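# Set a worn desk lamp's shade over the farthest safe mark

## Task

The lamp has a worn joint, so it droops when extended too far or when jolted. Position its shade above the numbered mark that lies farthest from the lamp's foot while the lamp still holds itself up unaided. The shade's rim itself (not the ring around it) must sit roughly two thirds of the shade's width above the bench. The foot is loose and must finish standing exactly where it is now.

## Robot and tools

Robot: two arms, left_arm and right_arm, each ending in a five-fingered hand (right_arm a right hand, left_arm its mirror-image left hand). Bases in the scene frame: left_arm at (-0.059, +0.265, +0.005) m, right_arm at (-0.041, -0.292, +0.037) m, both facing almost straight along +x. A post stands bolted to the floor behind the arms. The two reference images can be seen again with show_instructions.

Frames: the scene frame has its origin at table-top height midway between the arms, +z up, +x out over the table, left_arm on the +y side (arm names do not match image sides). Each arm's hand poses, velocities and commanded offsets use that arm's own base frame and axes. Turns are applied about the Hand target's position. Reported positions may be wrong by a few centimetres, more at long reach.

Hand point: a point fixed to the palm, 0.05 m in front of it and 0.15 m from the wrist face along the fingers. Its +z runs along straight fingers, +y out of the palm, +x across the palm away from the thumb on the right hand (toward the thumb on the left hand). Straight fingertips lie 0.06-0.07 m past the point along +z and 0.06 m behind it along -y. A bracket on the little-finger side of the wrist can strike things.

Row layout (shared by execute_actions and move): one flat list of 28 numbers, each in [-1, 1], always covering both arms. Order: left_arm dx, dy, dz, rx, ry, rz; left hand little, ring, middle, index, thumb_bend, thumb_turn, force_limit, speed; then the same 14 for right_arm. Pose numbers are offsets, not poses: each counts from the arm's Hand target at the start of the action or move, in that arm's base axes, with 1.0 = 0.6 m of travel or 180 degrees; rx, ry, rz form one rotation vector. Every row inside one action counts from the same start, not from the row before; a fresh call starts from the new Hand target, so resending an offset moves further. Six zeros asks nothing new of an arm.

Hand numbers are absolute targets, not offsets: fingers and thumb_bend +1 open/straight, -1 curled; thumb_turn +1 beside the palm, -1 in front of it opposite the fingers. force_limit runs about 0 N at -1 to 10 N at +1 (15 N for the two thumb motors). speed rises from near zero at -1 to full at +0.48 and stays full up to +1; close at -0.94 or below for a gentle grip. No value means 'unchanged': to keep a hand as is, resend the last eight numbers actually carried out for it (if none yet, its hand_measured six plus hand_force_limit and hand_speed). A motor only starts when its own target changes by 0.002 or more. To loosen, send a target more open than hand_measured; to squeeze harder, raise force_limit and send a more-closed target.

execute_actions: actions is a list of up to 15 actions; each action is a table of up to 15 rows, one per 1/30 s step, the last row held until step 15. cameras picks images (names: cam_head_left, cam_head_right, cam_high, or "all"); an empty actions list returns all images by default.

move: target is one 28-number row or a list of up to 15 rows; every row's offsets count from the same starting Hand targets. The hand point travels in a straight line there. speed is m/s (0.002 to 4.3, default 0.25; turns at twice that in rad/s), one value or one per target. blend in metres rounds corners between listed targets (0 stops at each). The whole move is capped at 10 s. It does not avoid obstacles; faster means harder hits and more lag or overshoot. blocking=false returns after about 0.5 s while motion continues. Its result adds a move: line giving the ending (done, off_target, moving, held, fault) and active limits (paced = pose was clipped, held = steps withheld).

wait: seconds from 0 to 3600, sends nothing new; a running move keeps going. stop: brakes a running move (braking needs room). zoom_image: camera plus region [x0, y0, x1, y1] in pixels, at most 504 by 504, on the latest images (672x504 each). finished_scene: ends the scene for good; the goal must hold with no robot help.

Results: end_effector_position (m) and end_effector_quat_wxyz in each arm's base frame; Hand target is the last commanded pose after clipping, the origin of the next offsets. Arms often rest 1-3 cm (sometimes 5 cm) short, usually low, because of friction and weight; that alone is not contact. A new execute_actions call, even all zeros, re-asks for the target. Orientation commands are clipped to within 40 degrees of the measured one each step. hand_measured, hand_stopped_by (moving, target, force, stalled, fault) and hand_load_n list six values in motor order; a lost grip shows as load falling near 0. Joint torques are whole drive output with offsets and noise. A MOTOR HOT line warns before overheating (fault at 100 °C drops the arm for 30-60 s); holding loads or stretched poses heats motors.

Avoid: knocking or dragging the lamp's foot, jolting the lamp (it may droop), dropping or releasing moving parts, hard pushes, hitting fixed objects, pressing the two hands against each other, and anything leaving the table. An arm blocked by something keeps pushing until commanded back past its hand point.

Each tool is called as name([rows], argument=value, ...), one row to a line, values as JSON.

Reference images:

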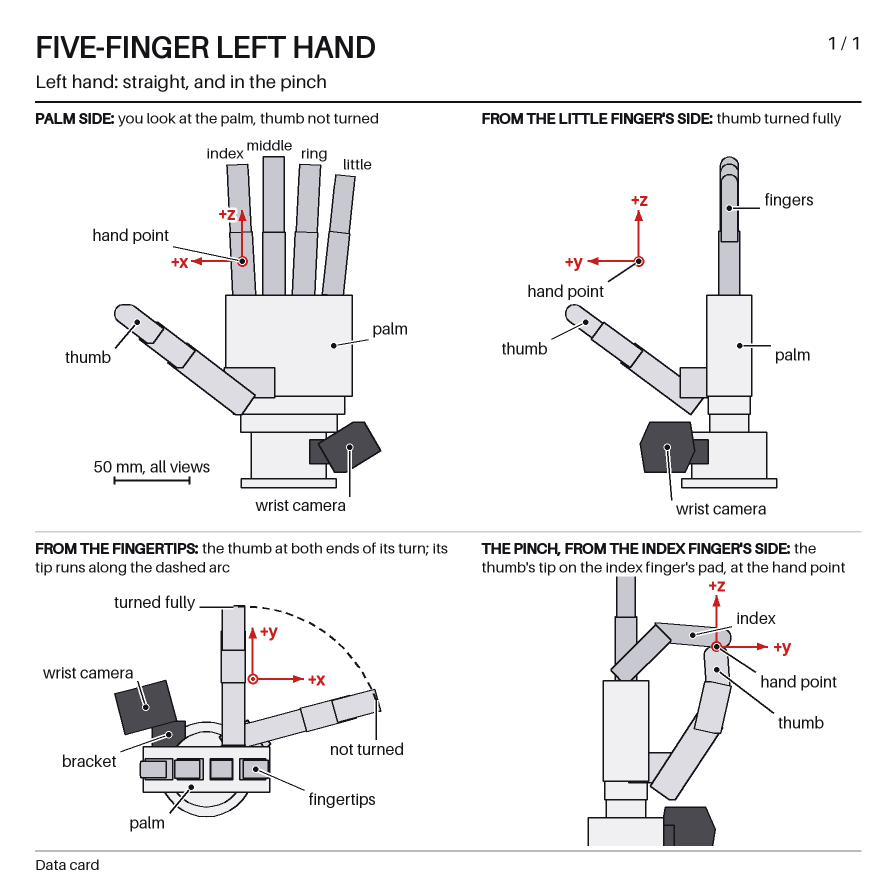

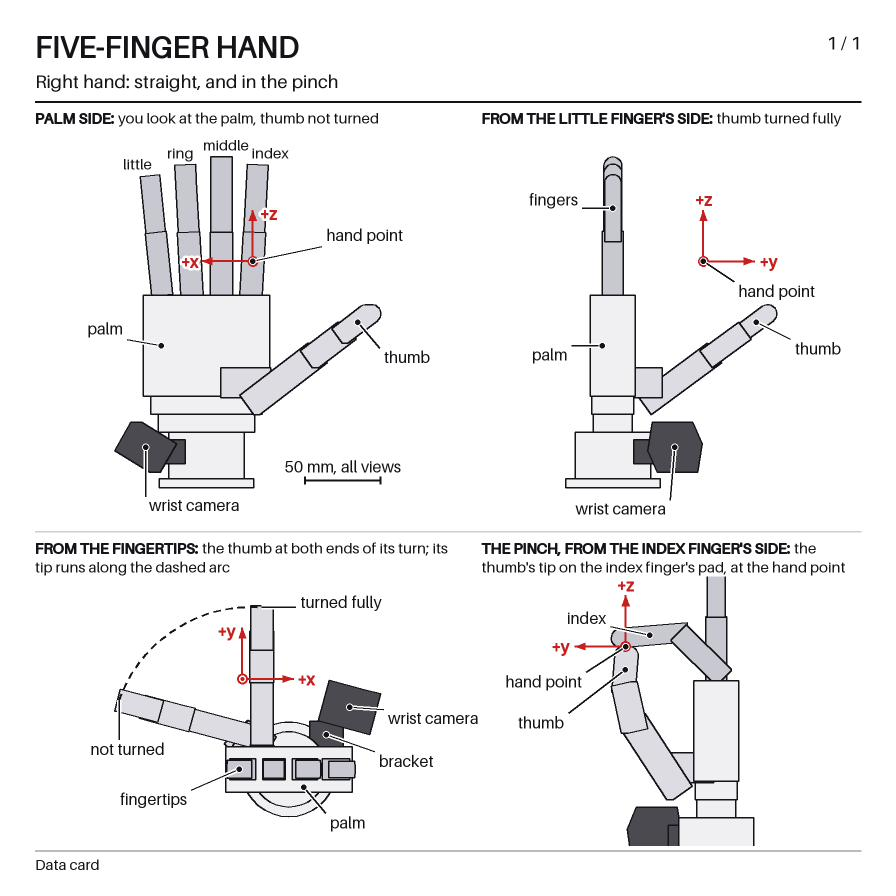

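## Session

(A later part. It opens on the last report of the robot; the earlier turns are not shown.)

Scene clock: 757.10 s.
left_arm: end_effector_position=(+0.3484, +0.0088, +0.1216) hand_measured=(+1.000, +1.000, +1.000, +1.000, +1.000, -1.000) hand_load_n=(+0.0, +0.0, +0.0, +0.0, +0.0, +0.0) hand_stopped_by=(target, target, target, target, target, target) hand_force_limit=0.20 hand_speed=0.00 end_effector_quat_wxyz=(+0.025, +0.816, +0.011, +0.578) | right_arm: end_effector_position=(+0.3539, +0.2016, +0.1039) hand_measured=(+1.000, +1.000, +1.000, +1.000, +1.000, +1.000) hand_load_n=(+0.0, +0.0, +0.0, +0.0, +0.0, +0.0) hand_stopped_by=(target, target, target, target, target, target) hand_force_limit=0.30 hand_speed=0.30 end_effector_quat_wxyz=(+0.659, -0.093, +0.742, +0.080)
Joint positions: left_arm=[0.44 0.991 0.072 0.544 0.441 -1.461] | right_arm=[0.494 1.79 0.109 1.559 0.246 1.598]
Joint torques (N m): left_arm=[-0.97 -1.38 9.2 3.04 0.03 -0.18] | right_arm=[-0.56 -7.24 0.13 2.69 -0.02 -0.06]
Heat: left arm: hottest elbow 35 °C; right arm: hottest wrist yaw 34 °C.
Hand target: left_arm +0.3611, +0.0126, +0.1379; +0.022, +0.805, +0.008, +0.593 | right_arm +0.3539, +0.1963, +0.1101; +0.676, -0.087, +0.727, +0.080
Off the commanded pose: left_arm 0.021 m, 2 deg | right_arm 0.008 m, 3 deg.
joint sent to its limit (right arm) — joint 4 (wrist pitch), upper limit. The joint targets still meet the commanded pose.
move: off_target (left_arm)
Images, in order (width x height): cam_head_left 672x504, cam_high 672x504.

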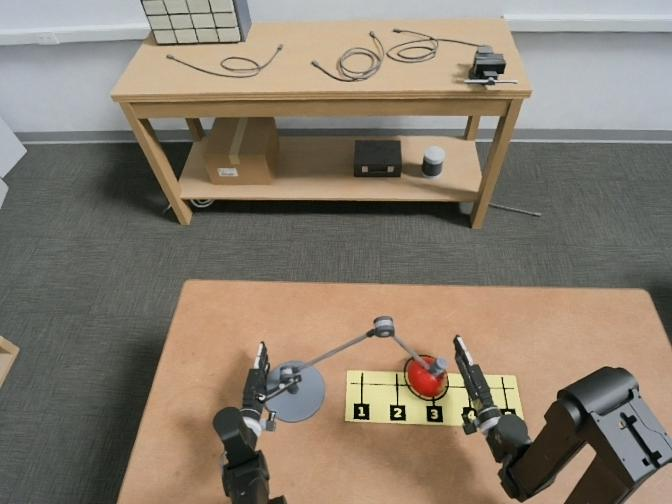

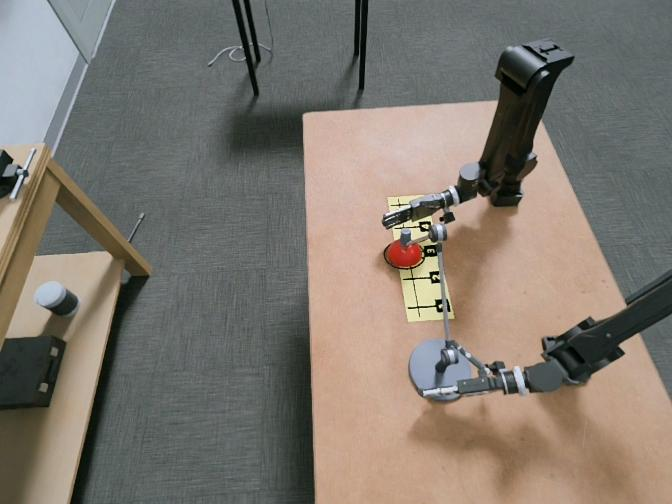

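move(target=[0.04,0.0,0.01,0,0,0,1,1,1,1,1,-1,0.2,0.0,0,0,0,0,0,0,1,1,1,1,1,1,0.3,0.3], speed=0.04, cameras=["cam_high","cam_head_left"])

zoom_image(camera="cam_high", region=[370, 310, 490, 430])

zoom_image(camera="cam_head_left", region=[240, 310, 360, 430])

Scene clock: 758.40 s.
left_arm: end_effector_position=(+0.3603, -0.0028, +0.1208) hand_measured=(+1.000, +1.000, +1.000, +1.000, +1.000, -1.000) hand_load_n=(+0.0, +0.0, +0.0, +0.0, +0.5, +0.0) hand_stopped_by=(target, target, target, target, target, target) hand_force_limit=0.20 hand_speed=0.00 end_effector_quat_wxyz=(+0.038, +0.819, -0.002, +0.572) | right_arm: end_effector_position=(+0.3539, +0.2016, +0.1039) hand_measured=(+1.000, +1.000, +1.000, +1.000, +1.000, +1.000) hand_load_n=(+0.0, +0.0, +0.0, +0.0, +0.0, +0.0) hand_stopped_by=(target, target, target, target, target, target) hand_force_limit=0.30 hand_speed=0.30 end_effector_quat_wxyz=(+0.659, -0.093, +0.742, +0.080)
Joint positions: left_arm=[0.383 1.047 0.102 0.561 0.422 -1.47] | right_arm=[0.494 1.79 0.109 1.559 0.246 1.598]
Joint torques (N m): left_arm=[-0.56 -1.55 10.82 2.91 -0.76 -0.25] | right_arm=[-2.08 -7.71 0.09 2.48 -0.03 -0.07]
Heat: left arm: hottest elbow 35 °C; right arm: hottest wrist yaw 34 °C.
Hand target: left_arm +0.3850, +0.0126, +0.1438; +0.022, +0.805, +0.008, +0.593 | right_arm +0.3539, +0.1963, +0.1101; +0.676, -0.087, +0.727, +0.080
Off the commanded pose: left_arm 0.037 m, 4 deg | right_arm 0.008 m, 3 deg.
joint sent to its limit (right arm) — joint 4 (wrist pitch), upper limit. The joint targets still meet the commanded pose.
move: off_target (left_arm)
Images, in order (width x height): cam_head_left 672x504, cam_high 672x504.

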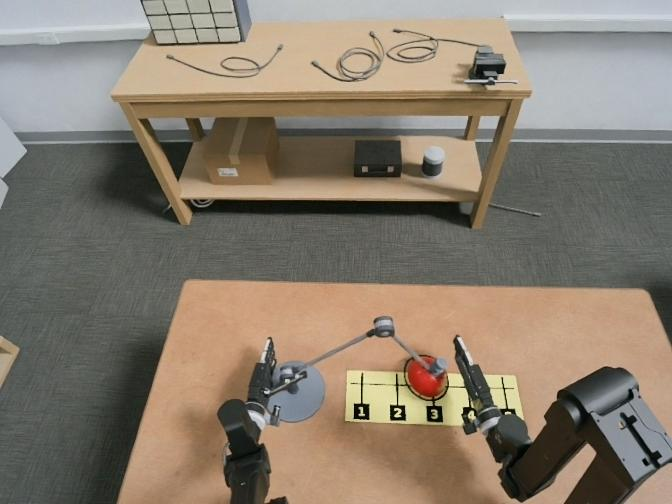

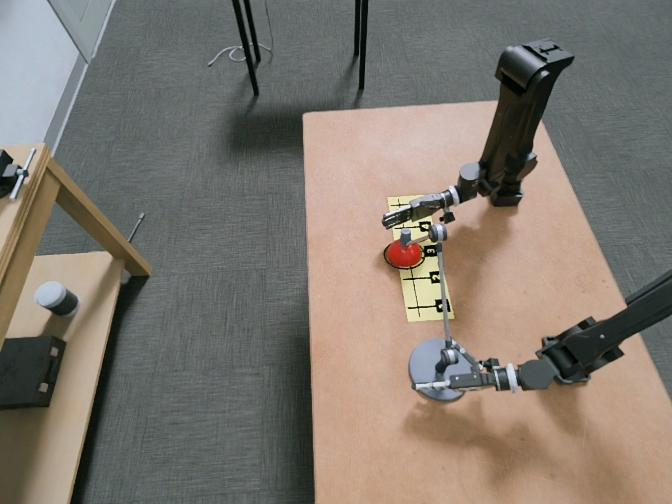

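Scaled by 4.200 from the camera's image (finer frame: 960x720).

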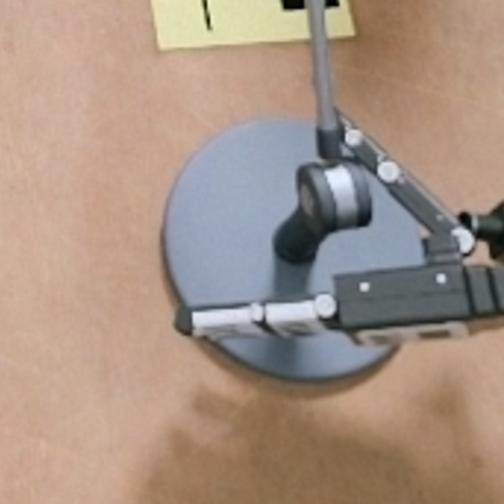

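Scaled by 4.200 from the camera's image (finer frame: 960x720).

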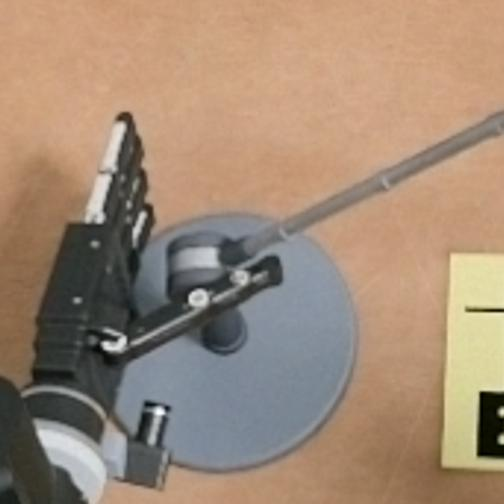

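execute_actions(actions=[])

Scene clock: 760.30 s.
left_arm: end_effector_position=(+0.3603, -0.0028, +0.1208) hand_measured=(+1.000, +1.000, +1.000, +1.000, +1.000, -1.000) hand_load_n=(+0.0, +0.0, +0.0, +0.0, +0.5, +0.0) hand_stopped_by=(target, target, target, target, target, target) hand_force_limit=0.20 hand_speed=0.00 end_effector_quat_wxyz=(+0.038, +0.819, -0.002, +0.572) | right_arm: end_effector_position=(+0.3539, +0.2016, +0.1039) hand_measured=(+1.000, +1.000, +1.000, +1.000, +1.000, +1.000) hand_load_n=(+0.0, +0.0, +0.0, +0.0, -0.5, +0.0) hand_stopped_by=(target, target, target, target, target, target) hand_force_limit=0.30 hand_speed=0.30 end_effector_quat_wxyz=(+0.659, -0.093, +0.742, +0.080)
Joint positions: left_arm=[0.383 1.047 0.102 0.561 0.422 -1.47] | right_arm=[0.494 1.79 0.109 1.559 0.246 1.598]
Joint velocities: within noise
Joint torques (N m): left_arm=[-0.38 -1.26 10.88 3.12 -0.81 -0.23] | right_arm=[-1.2 -8.18 -0.02 2.63 -0.11 -0.02]
Motor temperatures (°C): left_arm=[27 30 36 28 33 30] | right_arm=[32 32 32 28 34 29]
Heat: left arm: hottest elbow 36 °C; right arm: hottest wrist yaw 34 °C.
Hand target: left_arm +0.3850, +0.0126, +0.1438; +0.022, +0.805, +0.008, +0.593 | right_arm +0.3539, +0.1963, +0.1101; +0.676, -0.087, +0.727, +0.080
Off the commanded pose: left_arm 0.037 m, 4 deg | right_arm 0.008 m, 3 deg.

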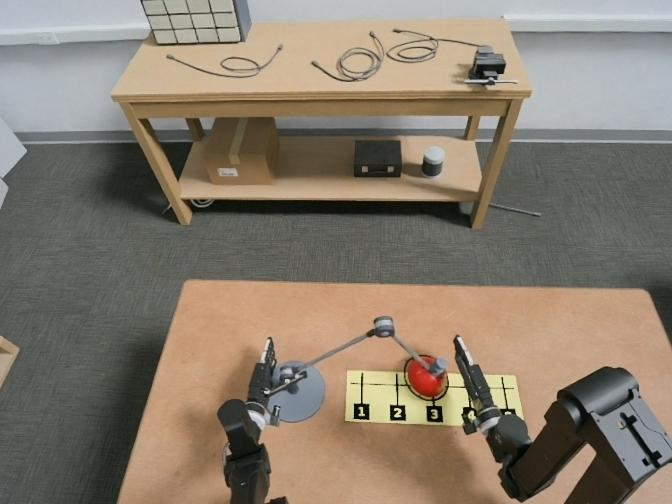

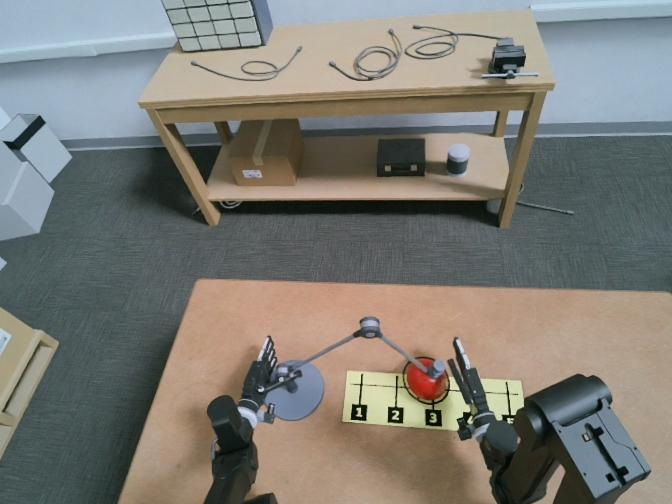

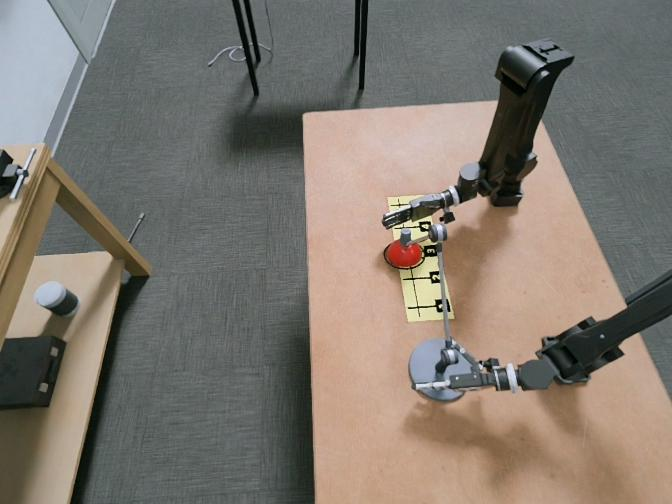

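move([
  [-0.2,-0.01,0,0,-0.097,0,1,1,1,1,1,-1,0.2,0.0,0,0,0,0,0,0,1,1,1,1,1,1,0.3,0.3],
], speed=0.08, cameras=["cam_high"])

Scene clock: 762.93 s.
left_arm: end_effector_position=(+0.3372, +0.0081, +0.1452) hand_measured=(+1.000, +1.000, +1.000, +1.000, +1.000, -1.000) hand_load_n=(+0.0, +0.0, +0.0, +0.0, +0.0, +0.0) hand_stopped_by=(target, target, target, target, target, target) hand_force_limit=0.20 hand_speed=0.00 end_effector_quat_wxyz=(+0.020, +0.767, -0.002, +0.641) | right_arm: end_effector_position=(+0.3539, +0.2016, +0.1039) hand_measured=(+1.000, +1.000, +1.000, +1.000, +1.000, +1.000) hand_load_n=(+0.0, +0.0, +0.5, +0.0, +0.0, +0.0) hand_stopped_by=(target, target, target, target, target, target) hand_force_limit=0.30 hand_speed=0.30 end_effector_quat_wxyz=(+0.659, -0.093, +0.742, +0.080)
Joint positions: left_arm=[0.481 1.072 0.014 0.854 0.506 -1.499] | right_arm=[0.494 1.79 0.109 1.559 0.246 1.598]
Joint torques (N m): left_arm=[-0.5 -1.49 6.35 2.13 0.02 0.01] | right_arm=[-1.14 -7.3 -0.06 2.26 -0.07 0.03]
Heat: left arm: hottest elbow 36 °C; right arm: hottest wrist yaw 33 °C.
Hand target: left_arm +0.3384, +0.0079, +0.1462; +0.020, +0.767, -0.003, +0.641 (not the last commanded pose) | right_arm +0.3539, +0.1963, +0.1101; +0.676, -0.087, +0.727, +0.080
Off the commanded pose: left_arm 0.072 m, 11 deg | right_arm 0.008 m, 3 deg.
joint sent to its limit (right arm) — joint 4 (wrist pitch), upper limit. The joint targets still meet the commanded pose.
move: held (left_arm; a check stopped the path); limits=held
pose unreachable (left arm): on one or more control steps of this call, first in action 0 (counted from 0), this arm could not follow its commanded pose, so it was not sent that pose on those steps. It may still have moved: this result reports where it is.
cause: moving toward the commanded pose would bring two parts of the arm too close to each other (joints 2 (shoulder) and 3 (elbow) lie between them).

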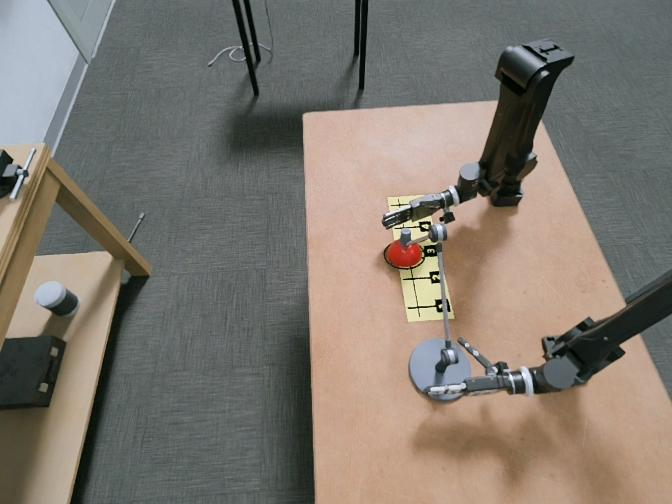

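move([
  [0,0.02,0.2,0,0,0,1,1,1,1,1,-1,0.2,0.0,0,0,0,0,0,0,1,1,1,1,1,1,0.3,0.3],
  [-0.05,0,0.25,0,0.15,0,1,1,1,1,1,-1,0.2,0.0,0,0,0,0,0,0,1,1,1,1,1,1,0.3,0.3],
  [-0.06,0,0.25,0,0.35,0,1,1,1,1,1,-1,0.2,0.0,0,0,0,0,0,0,1,1,1,1,1,1,0.3,0.3],
  [-0.07,0,0.25,0,0.444,0,1,1,1,1,1,-1,0.2,0.0,0,0,0,0,0,0,1,1,1,1,1,1,0.3,0.3],
], speed=0.1, blend=0.02, cameras=["cam_high","cam_head_left"])

Scene clock: 773.33 s.
left_arm: end_effector_position=(+0.2897, +0.0074, +0.2823) hand_measured=(+1.000, +1.000, +1.000, +1.000, +1.000, -1.000) hand_load_n=(+0.0, +0.0, +0.0, -0.5, +0.0, +0.0) hand_stopped_by=(target, target, target, target, target, target) hand_force_limit=0.20 hand_speed=0.00 end_effector_quat_wxyz=(+0.018, +1.000, +0.006, +0.022) | right_arm: end_effector_position=(+0.3539, +0.2016, +0.1039) hand_measured=(+1.000, +1.000, +1.000, +1.000, +1.000, +1.000) hand_load_n=(+0.0, +0.0, +0.0, +0.0, +0.0, +0.0) hand_stopped_by=(target, target, target, target, target, target) hand_force_limit=0.30 hand_speed=0.30 end_effector_quat_wxyz=(+0.659, -0.093, +0.742, +0.080)
Joint positions: left_arm=[0.29 1.017 1.17 -1.692 0.047 -1.294] | right_arm=[0.494 1.79 0.109 1.559 0.246 1.598]
Joint torques (N m): left_arm=[-1.49 -3.08 11.6 0.17 -0.02 -0.12] | right_arm=[-0.85 -7.18 0.24 2.56 -0.09 0.02]
Heat: left arm: hottest elbow 37 °C; right arm: hottest wrist yaw 33 °C.
Hand target: left_arm +0.2963, +0.0078, +0.2961; +0.017, +1.000, +0.010, -0.001 | right_arm +0.3539, +0.1963, +0.1101; +0.676, -0.087, +0.727, +0.080
Off the commanded pose: left_arm 0.015 m, 3 deg | right_arm 0.008 m, 3 deg.
joint sent to its limit (left arm) — joint 4 (wrist pitch), lower limit. The joint targets are off in orientation, not in position.
joint sent to its limit (right arm) — joint 4 (wrist pitch), upper limit. The joint targets still meet the commanded pose.
move: off_target (left_arm)
Images, in order (width x height): cam_head_left 672x504, cam_high 672x504.

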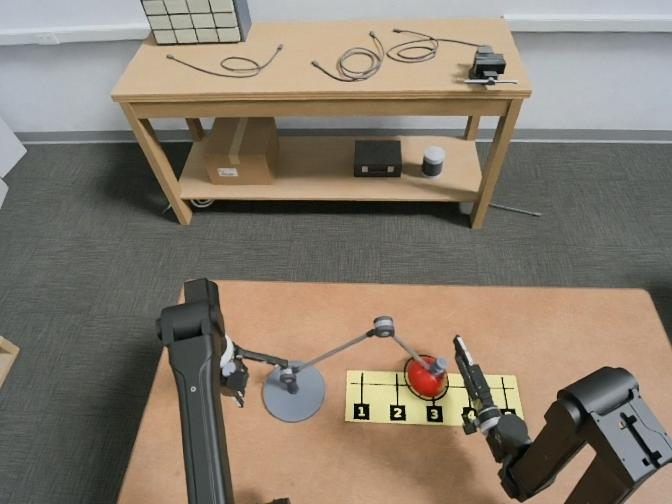

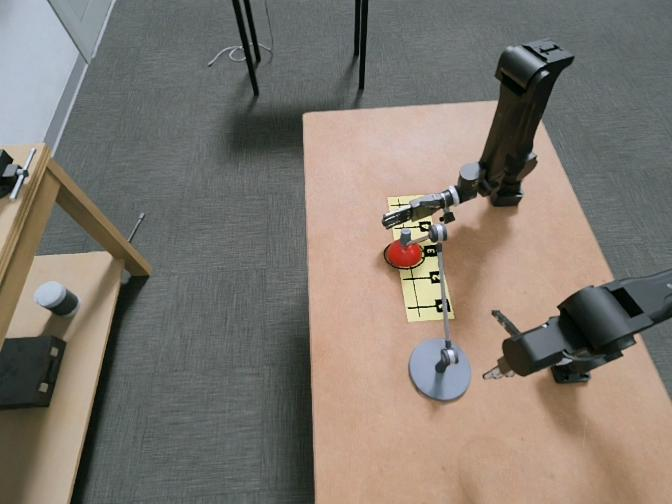

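move([
  [-0.07,-0.06,-0.05,0,-0.06,0,1,1,1,1,1,-1,0.2,0.0,0,0,0,0,0,0,1,1,1,1,1,1,0.3,0.3],
  [-0.07,-0.075,-0.27,0,-0.08,0,1,1,1,1,1,-1,0.2,0.0,0,0,0,0,0,0,1,1,1,1,1,1,0.3,0.3],
], speed=0.1, blend=0.02, cameras=["cam_high","cam_head_left"])

Scene clock: 776.20 s.
left_arm: end_effector_position=(+0.2523, -0.0358, +0.1341) hand_measured=(+1.000, +1.000, +1.000, +1.000, +1.000, -1.000) hand_load_n=(+0.0, +0.0, +0.0, +0.0, +0.0, -0.5) hand_stopped_by=(target, target, target, target, target, target) hand_force_limit=0.20 hand_speed=0.00 end_effector_quat_wxyz=(+0.018, +0.993, +0.006, +0.116) | right_arm: end_effector_position=(+0.3539, +0.2016, +0.1039) hand_measured=(+1.000, +1.000, +1.000, +1.000, +1.000, +1.000) hand_load_n=(+0.0, +0.0, +0.0, +0.0, +0.0, -0.5) hand_stopped_by=(target, target, target, target, target, target) hand_force_limit=0.30 hand_speed=0.30 end_effector_quat_wxyz=(+0.659, -0.093, +0.742, +0.080)
Joint positions: left_arm=[0.173 0.728 0.604 -1.223 0.073 -1.418] | right_arm=[0.494 1.79 0.109 1.559 0.246 1.598]
Joint torques (N m): left_arm=[-1.38 -1.73 8.28 1.8 0.1 -0.14] | right_arm=[-1.73 -7.24 0.1 2.73 -0.08 -0.01]
Heat: left arm: hottest elbow 37 °C; right arm: hottest wrist yaw 33 °C.
Hand target: left_arm +0.2544, -0.0372, +0.1342; +0.018, +0.992, +0.008, +0.124 | right_arm +0.3539, +0.1963, +0.1101; +0.676, -0.087, +0.727, +0.080
Off the commanded pose: left_arm 0.002 m, 1 deg | right_arm 0.008 m, 3 deg.
joint sent to its limit (right arm) — joint 4 (wrist pitch), upper limit. The joint targets still meet the commanded pose.
move: done
Images, in order (width x height): cam_head_left 672x504, cam_high 672x504.

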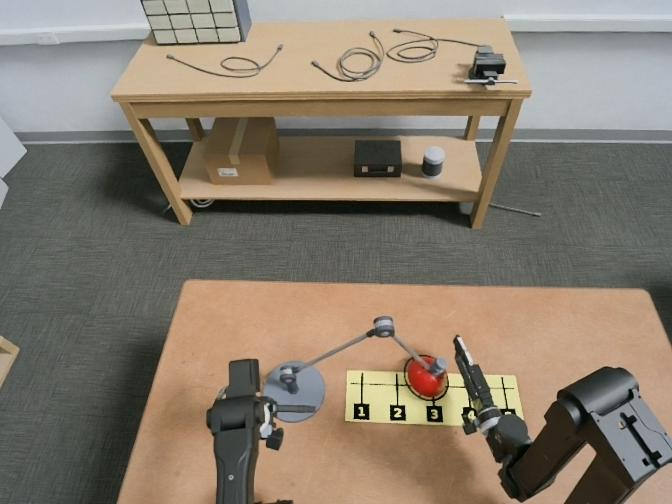

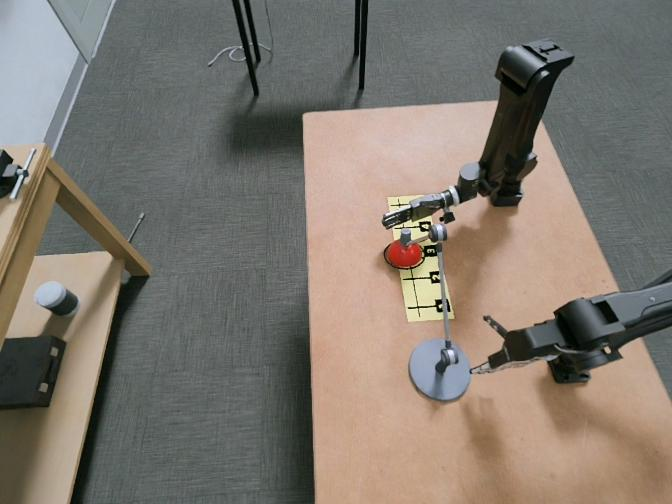

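move([
  [0.0,-0.033,-0.04,0,0,0,1,1,1,1,1,-1,0.2,0.0,0,0,0,0,0,0,1,1,1,1,1,1,0.3,0.3],
  [0.09,-0.033,-0.045,0,0,0,1,1,1,1,1,-1,0.2,0.0,0,0,0,0,0,0,1,1,1,1,1,1,0.3,0.3],
], speed=0.06, cameras=["cam_high","cam_head_left"])

Scene clock: 779.23 s.
left_arm: end_effector_position=(+0.2895, -0.0564, +0.0917) hand_measured=(+1.000, +1.000, +1.000, +1.000, +1.000, -1.000) hand_load_n=(-0.5, +0.0, +0.0, +0.0, +0.0, +0.0) hand_stopped_by=(target, target, target, target, target, target) hand_force_limit=0.20 hand_speed=0.00 end_effector_quat_wxyz=(+0.019, +0.994, +0.006, +0.103) | right_arm: end_effector_position=(+0.3539, +0.2016, +0.1039) hand_measured=(+1.000, +1.000, +1.000, +1.000, +1.000, +1.000) hand_load_n=(+0.0, +0.0, +0.0, +0.0, +0.0, +0.0) hand_stopped_by=(target, target, target, target, target, target) hand_force_limit=0.30 hand_speed=0.30 end_effector_quat_wxyz=(+0.659, -0.093, +0.742, +0.080)
Joint positions: left_arm=[0.05 0.911 0.575 -1.029 0.047 -1.538] | right_arm=[0.494 1.79 0.109 1.559 0.246 1.598]
Joint torques (N m): left_arm=[-1.2 -2.14 11.62 1.48 -0.01 -0.11] | right_arm=[-1.03 -7.47 -0.12 2.26 -0.09 -0.01]
Heat: left arm: hottest elbow 37 °C; right arm: hottest wrist yaw 33 °C.
Hand target: left_arm +0.3084, -0.0570, +0.1071; +0.018, +0.992, +0.008, +0.124 | right_arm +0.3539, +0.1963, +0.1101; +0.676, -0.087, +0.727, +0.080
Off the commanded pose: left_arm 0.024 m, 2 deg | right_arm 0.008 m, 3 deg.
joint sent to its limit (right arm) — joint 4 (wrist pitch), upper limit. The joint targets still meet the commanded pose.
move: off_target (left_arm)
Images, in order (width x height): cam_head_left 672x504, cam_high 672x504.

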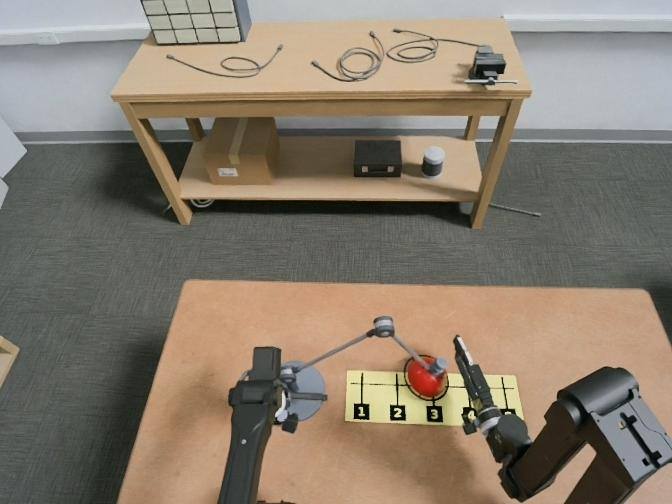

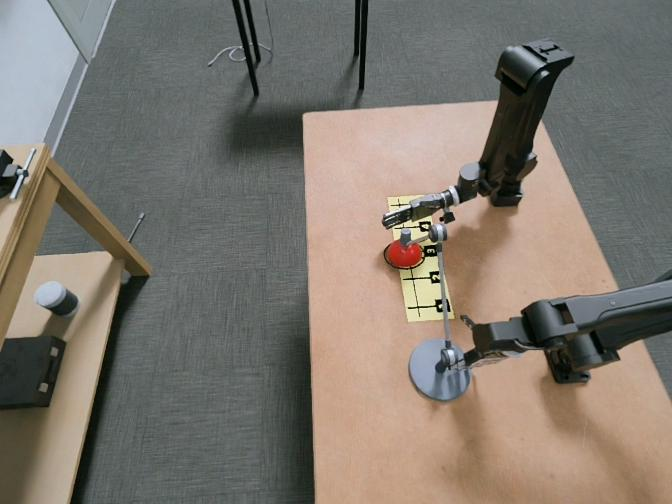

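move(target=[0.04,0,0.015,0,0,0,1,1,1,1,1,-1,0.2,0.0,0,0,0,0,0,0,1,1,1,1,1,1,0.3,0.3], speed=0.04, cameras=["cam_high"])

zoom_image(camera="cam_high", region=[370, 310, 490, 430])

Scene clock: 782.00 s.
left_arm: end_effector_position=(+0.3058, -0.0512, +0.0923) hand_measured=(+1.000, +1.000, +1.000, +1.000, +1.000, -1.000) hand_load_n=(+0.0, +0.0, +0.0, +0.5, +0.0, +0.0) hand_stopped_by=(target, target, target, target, target, target) hand_force_limit=0.20 hand_speed=0.00 end_effector_quat_wxyz=(+0.010, +0.996, +0.014, +0.092) | right_arm: end_effector_position=(+0.3539, +0.2016, +0.1039) hand_measured=(+1.000, +1.000, +1.000, +1.000, +1.000, +1.000) hand_load_n=(+0.0, +0.0, +0.0, +0.0, +0.0, +0.0) hand_stopped_by=(target, target, target, target, target, target) hand_force_limit=0.30 hand_speed=0.30 end_effector_quat_wxyz=(+0.659, -0.093, +0.742, +0.080)
Joint positions: left_arm=[0.05 0.98 0.622 -1.029 0.026 -1.552] | right_arm=[0.494 1.79 0.109 1.559 0.246 1.598]
Joint torques (N m): left_arm=[-1.85 -3.6 12.4 1.77 0.69 0.02] | right_arm=[-1.38 -6.53 0.21 2.66 -0.11 -0.01]
Heat: left arm: hottest elbow 37 °C; right arm: hottest wrist yaw 33 °C.
Hand target: left_arm +0.3325, -0.0569, +0.1161; +0.018, +0.992, +0.008, +0.124 | right_arm +0.3539, +0.1963, +0.1101; +0.676, -0.087, +0.727, +0.080
Off the commanded pose: left_arm 0.036 m, 4 deg | right_arm 0.008 m, 3 deg.
joint sent to its limit (right arm) — joint 4 (wrist pitch), upper limit. The joint targets still meet the commanded pose.
move: off_target (left_arm)

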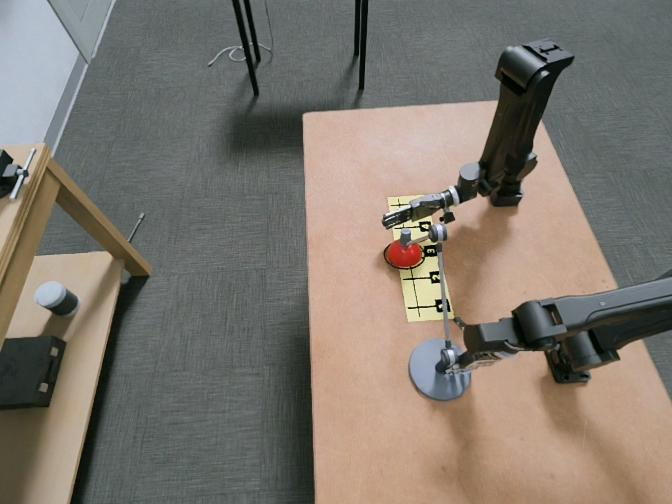

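Scaled by 4.200 from the camera's image (finer frame: 960x720).

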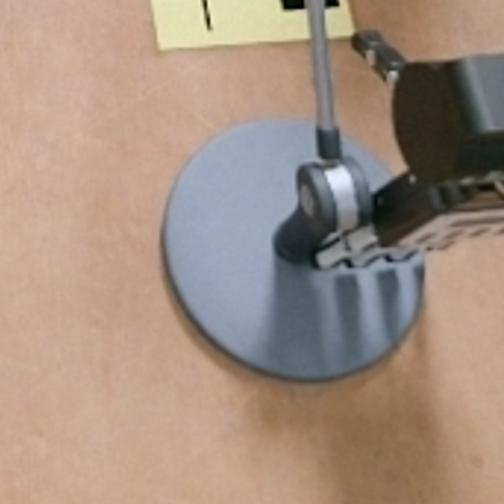

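move([
  [-0.09,0,0.02,0,0,0,1,1,1,1,1,-1,0.2,0.0,0,0,0,0,0,0,1,1,1,1,1,1,0.3,0.3],
  [-0.09,-0.035,0.03,0,0,0,1,1,1,1,1,-1,0.2,0.0,0,0,0,0,0,0,1,1,1,1,1,1,0.3,0.3],
  [-0.02,-0.035,0.03,0,0,0,1,1,1,1,1,-1,0.2,0.0,0,0,0,0,0,0,1,1,1,1,1,1,0.3,0.3],
], speed=0.06, cameras=["cam_high"])

zoom_image(camera="cam_high", region=[370, 310, 490, 430])

Scene clock: 785.60 s.
left_arm: end_effector_position=(+0.3002, -0.0791, +0.1172) hand_measured=(+1.000, +1.000, +1.000, +1.000, +1.000, -1.000) hand_load_n=(+0.0, +0.0, +0.0, -0.5, +0.0, +0.0) hand_stopped_by=(target, target, target, target, target, target) hand_force_limit=0.20 hand_speed=0.00 end_effector_quat_wxyz=(+0.018, +0.995, +0.003, +0.101) | right_arm: end_effector_position=(+0.3539, +0.2016, +0.1039) hand_measured=(+1.000, +1.000, +1.000, +1.000, +1.000, +1.000) hand_load_n=(+0.0, +0.0, +0.0, +0.0, +0.0, -0.5) hand_stopped_by=(target, target, target, target, target, target) hand_force_limit=0.30 hand_speed=0.30 end_effector_quat_wxyz=(+0.659, -0.093, +0.742, +0.080)
Joint positions: left_arm=[-0.053 0.925 0.654 -1.096 0.024 -1.632] | right_arm=[0.494 1.79 0.109 1.559 0.246 1.598]
Joint torques (N m): left_arm=[-0.38 -2.84 11.69 1.7 -0.01 -0.05] | right_arm=[-0.62 -8.29 0.17 2.54 -0.07 -0.02]
Heat: left arm: hottest elbow 37 °C; right arm: hottest wrist yaw 33 °C.
Hand target: left_arm +0.3203, -0.0780, +0.1340; +0.018, +0.992, +0.008, +0.124 | right_arm +0.3539, +0.1963, +0.1101; +0.676, -0.087, +0.727, +0.080
Off the commanded pose: left_arm 0.026 m, 3 deg | right_arm 0.008 m, 3 deg.
joint sent to its limit (right arm) — joint 4 (wrist pitch), upper limit. The joint targets still meet the commanded pose.
move: off_target (left_arm)

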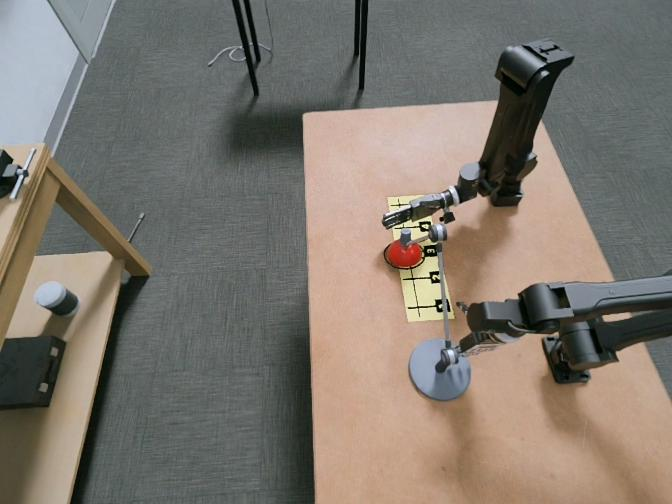

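Scaled by 4.200 from the camera's image (finer frame: 960x720).

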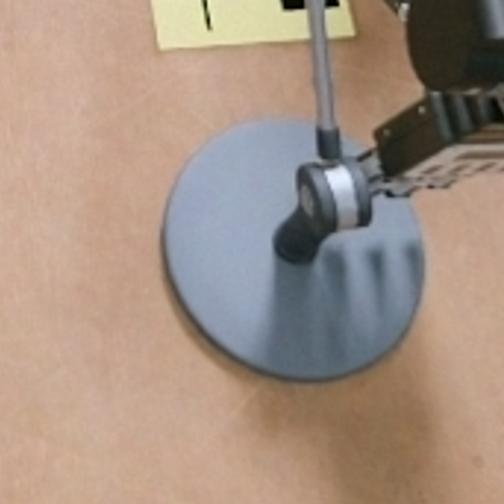

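move(target=[0.035,0.01,0.0,0,0,0,1,1,1,1,1,-1,0.2,0.0,0,0,0,0,0,0,1,1,1,1,1,1,0.3,0.3], speed=0.04, cameras=["cam_high"])

zoom_image(camera="cam_high", region=[370, 310, 490, 430])

Scene clock: 786.77 s.
left_arm: end_effector_position=(+0.3042, -0.0779, +0.1079) hand_measured=(+1.000, +1.000, +1.000, +1.000, +1.000, -1.000) hand_load_n=(+0.0, +0.0, +0.0, -2.0, +0.0, +0.0) hand_stopped_by=(target, target, target, target, target, target) hand_force_limit=0.20 hand_speed=0.00 end_effector_quat_wxyz=(+0.023, +0.997, +0.004, +0.080) | right_arm: end_effector_position=(+0.3539, +0.2016, +0.1039) hand_measured=(+1.000, +1.000, +1.000, +1.000, +1.000, +1.000) hand_load_n=(+0.0, +0.0, +0.0, +0.0, +0.0, +0.0) hand_stopped_by=(target, target, target, target, target, target) hand_force_limit=0.30 hand_speed=0.30 end_effector_quat_wxyz=(+0.659, -0.093, +0.742, +0.080)
Joint positions: left_arm=[-0.036 0.981 0.666 -1.095 0.04 -1.618] | right_arm=[0.494 1.79 0.109 1.559 0.246 1.598]
Joint torques (N m): left_arm=[0.21 -3.49 13.22 2.37 -0.4 0.07] | right_arm=[-1.08 -7.12 0.03 2.65 -0.05 -0.07]
Heat: left arm: hottest elbow 37 °C; right arm: hottest wrist yaw 33 °C.
Hand target: left_arm +0.3414, -0.0720, +0.1341; +0.018, +0.992, +0.008, +0.124 | right_arm +0.3539, +0.1963, +0.1101; +0.676, -0.087, +0.727, +0.080
Off the commanded pose: left_arm 0.046 m, 5 deg | right_arm 0.008 m, 3 deg.
joint sent to its limit (right arm) — joint 4 (wrist pitch), upper limit. The joint targets still meet the commanded pose.
move: off_target (left_arm)

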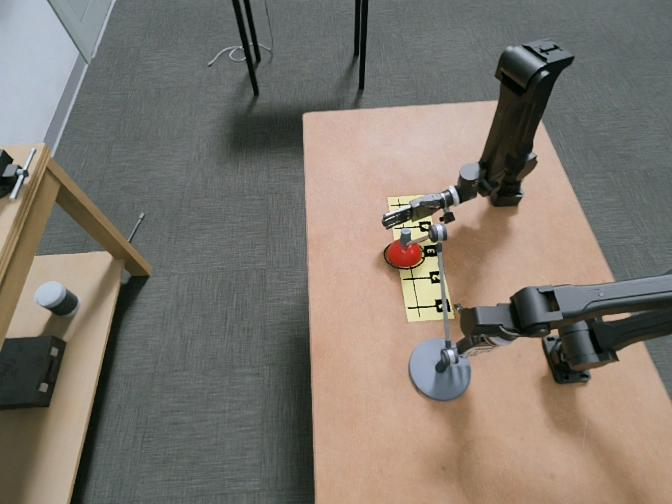

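Scaled by 4.200 from the camera's image (finer frame: 960x720).

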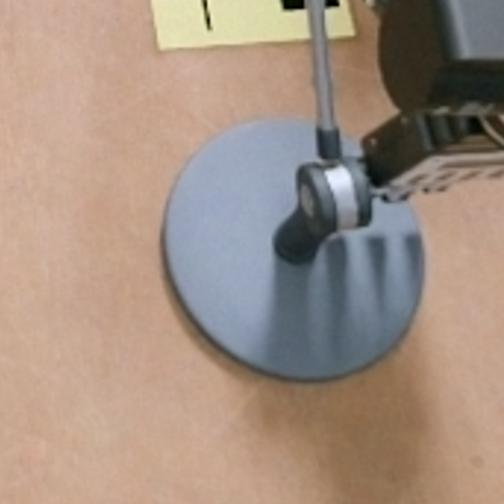

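move(target=[0.02,0.0,0.015,0,0,0,1,1,1,1,1,-1,0.2,0.0,0,0,0,0,0,0,1,1,1,1,1,1,0.3,0.3], speed=0.03, cameras=["cam_high"])

zoom_image(camera="cam_high", region=[370, 310, 490, 430])

Scene clock: 788.07 s.
left_arm: end_effector_position=(+0.3112, -0.0771, +0.1086) hand_measured=(+1.000, +1.000, +1.000, +1.000, +1.000, -1.000) hand_load_n=(+0.0, +0.0, +0.0, -2.0, +0.0, +0.0) hand_stopped_by=(target, target, target, target, target, target) hand_force_limit=0.20 hand_speed=0.00 end_effector_quat_wxyz=(+0.023, +0.997, +0.006, +0.073) | right_arm: end_effector_position=(+0.3539, +0.2016, +0.1039) hand_measured=(+1.000, +1.000, +1.000, +1.000, +1.000, +1.000) hand_load_n=(+0.0, +0.0, +0.0, +0.0, +0.0, +0.0) hand_stopped_by=(target, target, target, target, target, target) hand_force_limit=0.30 hand_speed=0.30 end_effector_quat_wxyz=(+0.659, -0.093, +0.742, +0.080)
Joint positions: left_arm=[-0.033 1.014 0.69 -1.1 0.04 -1.618] | right_arm=[0.494 1.79 0.109 1.559 0.246 1.598]
Joint torques (N m): left_arm=[0.09 -4.66 14.45 2.04 -0.36 0.08] | right_arm=[-1.38 -7.18 -0.08 2.55 -0.05 0]
Heat: left arm: hottest elbow 37 °C; right arm: hottest wrist yaw 33 °C.
Hand target: left_arm +0.3534, -0.0719, +0.1431; +0.018, +0.992, +0.008, +0.124 | right_arm +0.3539, +0.1963, +0.1101; +0.676, -0.087, +0.727, +0.080
Off the commanded pose: left_arm 0.055 m, 6 deg | right_arm 0.008 m, 3 deg.
joint sent to its limit (right arm) — joint 4 (wrist pitch), upper limit. The joint targets still meet the commanded pose.
move: off_target (left_arm)

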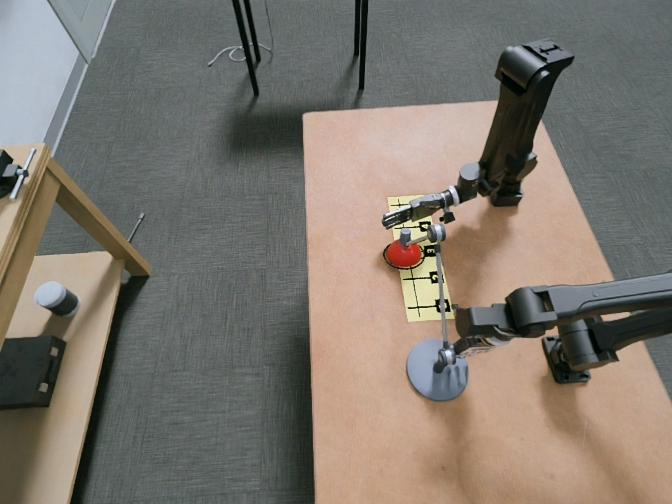

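Scaled by 4.200 from the camera's image (finer frame: 960x720).

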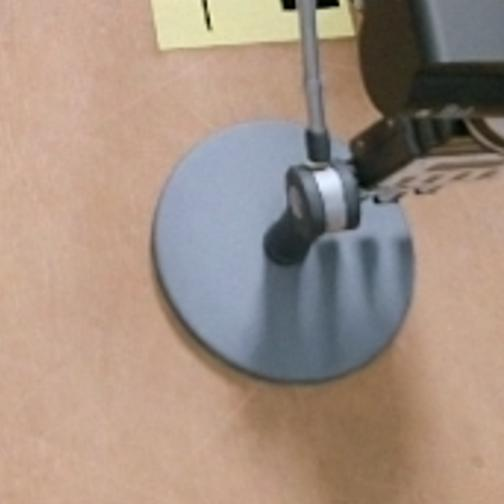

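move(target=[0.025,0.0,0.0,0,0,0,1,1,1,1,1,-1,0.2,0.0,0,0,0,0,0,0,1,1,1,1,1,1,0.3,0.3], speed=0.03, cameras=["cam_high","cam_head_left"])

zoom_image(camera="cam_high", region=[370, 310, 490, 430])

Scene clock: 789.30 s.
left_arm: end_effector_position=(+0.3207, -0.0762, +0.1086) hand_measured=(+1.000, +1.000, +1.000, +1.000, +1.000, -1.000) hand_load_n=(+0.0, +0.0, +0.0, -1.5, -0.5, +0.0) hand_stopped_by=(target, target, target, target, target, target) hand_force_limit=0.20 hand_speed=0.00 end_effector_quat_wxyz=(+0.022, +0.998, +0.007, +0.064) | right_arm: end_effector_position=(+0.3539, +0.2016, +0.1039) hand_measured=(+1.000, +1.000, +1.000, +1.000, +1.000, +1.000) hand_load_n=(+0.0, +0.0, +0.0, +0.0, +0.0, +0.0) hand_stopped_by=(target, target, target, target, target, target) hand_force_limit=0.30 hand_speed=0.30 end_effector_quat_wxyz=(+0.659, -0.093, +0.742, +0.080)
Joint positions: left_arm=[-0.03 1.055 0.72 -1.105 0.039 -1.618] | right_arm=[0.494 1.79 0.109 1.559 0.246 1.598]
Joint torques (N m): left_arm=[0.44 -5.13 14.45 2.62 -0.28 0.12] | right_arm=[-1.61 -6.83 0.06 2.66 -0.07 -0.01]
Heat: left arm: hottest elbow 38 °C; right arm: hottest wrist yaw 33 °C.
Hand target: left_arm +0.3684, -0.0720, +0.1430; +0.018, +0.992, +0.008, +0.124 | right_arm +0.3539, +0.1963, +0.1101; +0.676, -0.087, +0.727, +0.080
Off the commanded pose: left_arm 0.059 m, 7 deg | right_arm 0.008 m, 3 deg.
joint sent to its limit (right arm) — joint 4 (wrist pitch), upper limit. The joint targets still meet the commanded pose.
move: off_target (left_arm)
Images, in order (width x height): cam_head_left 672x504, cam_high 672x504.

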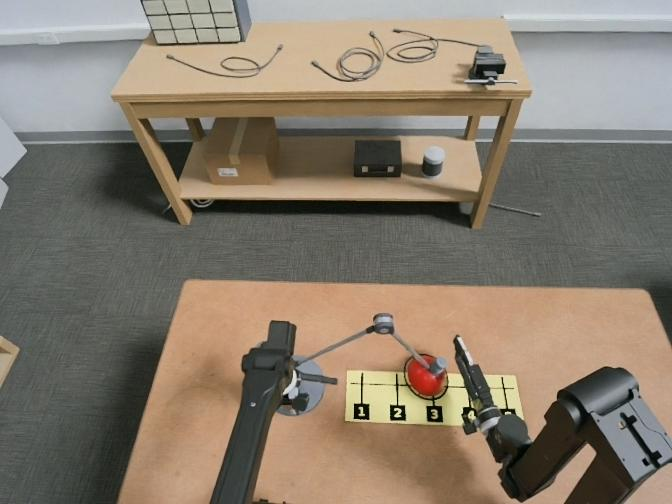

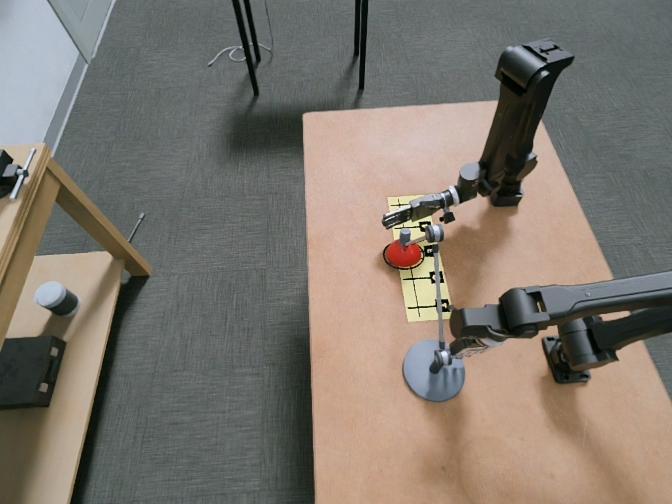

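Scaled by 4.200 from the camera's image (finer frame: 960x720).

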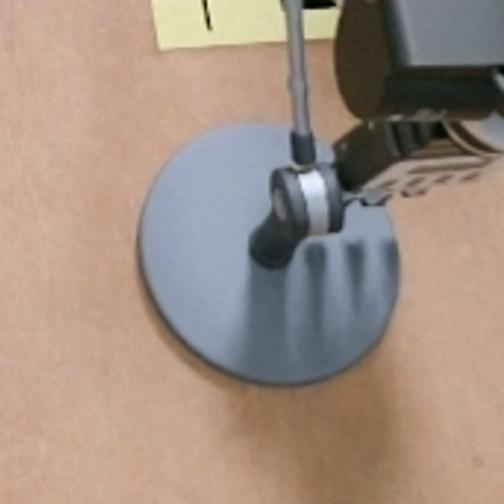

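move(target=[0.03,0.01,0.0,0,0,0,1,1,1,1,1,-1,0.2,0.0,0,0,0,0,0,0,1,1,1,1,1,1,0.3,0.3], speed=0.03, cameras=["cam_high","cam_head_left"])

zoom_image(camera="cam_high", region=[370, 310, 490, 430])

Scene clock: 790.67 s.
left_arm: end_effector_position=(+0.3334, -0.0735, +0.1091) hand_measured=(+1.000, +1.000, +1.000, +1.000, +1.000, -1.000) hand_load_n=(+0.0, +0.0, +0.0, -1.0, +0.0, +0.0) hand_stopped_by=(target, target, target, target, target, target) hand_force_limit=0.20 hand_speed=0.00 end_effector_quat_wxyz=(+0.024, +0.998, +0.004, +0.058) | right_arm: end_effector_position=(+0.3539, +0.2016, +0.1039) hand_measured=(+1.000, +1.000, +1.000, +1.000, +1.000, +1.000) hand_load_n=(+0.0, +0.0, +0.0, +0.0, +0.0, +0.0) hand_stopped_by=(target, target, target, target, target, target) hand_force_limit=0.30 hand_speed=0.30 end_effector_quat_wxyz=(+0.659, -0.093, +0.742, +0.080)
Joint positions: left_arm=[-0.014 1.105 0.756 -1.105 0.046 -1.595] | right_arm=[0.494 1.79 0.109 1.559 0.246 1.598]
Joint torques (N m): left_arm=[0.32 -5.54 14.43 3.14 -0.36 0.11] | right_arm=[-0.32 -7.77 -0.09 2.66 -0.12 -0.01]
Heat: left arm: hottest elbow 38 °C; right arm: hottest shoulder 32 °C.
Hand target: left_arm +0.3864, -0.0660, +0.1432; +0.018, +0.992, +0.008, +0.124 | right_arm +0.3539, +0.1963, +0.1101; +0.676, -0.087, +0.727, +0.080
Off the commanded pose: left_arm 0.063 m, 8 deg | right_arm 0.008 m, 3 deg.
joint sent to its limit (right arm) — joint 4 (wrist pitch), upper limit. The joint targets still meet the commanded pose.
move: off_target (left_arm)
Images, in order (width x height): cam_head_left 672x504, cam_high 672x504.

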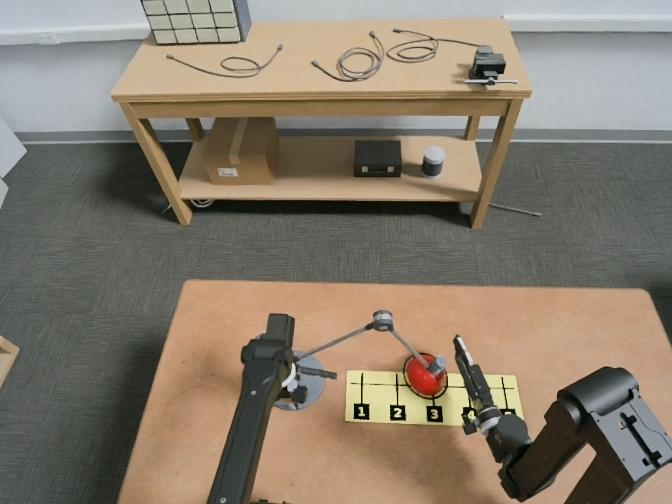

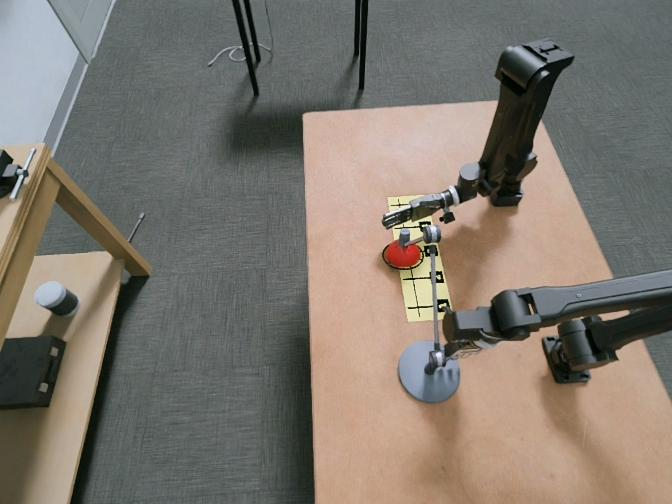

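Scaled by 4.200 from the camera's image (finer frame: 960x720).

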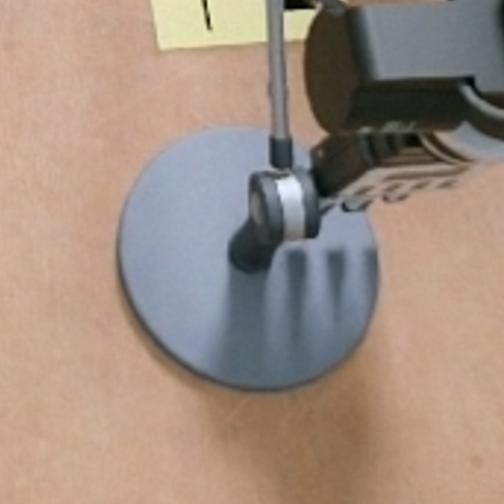

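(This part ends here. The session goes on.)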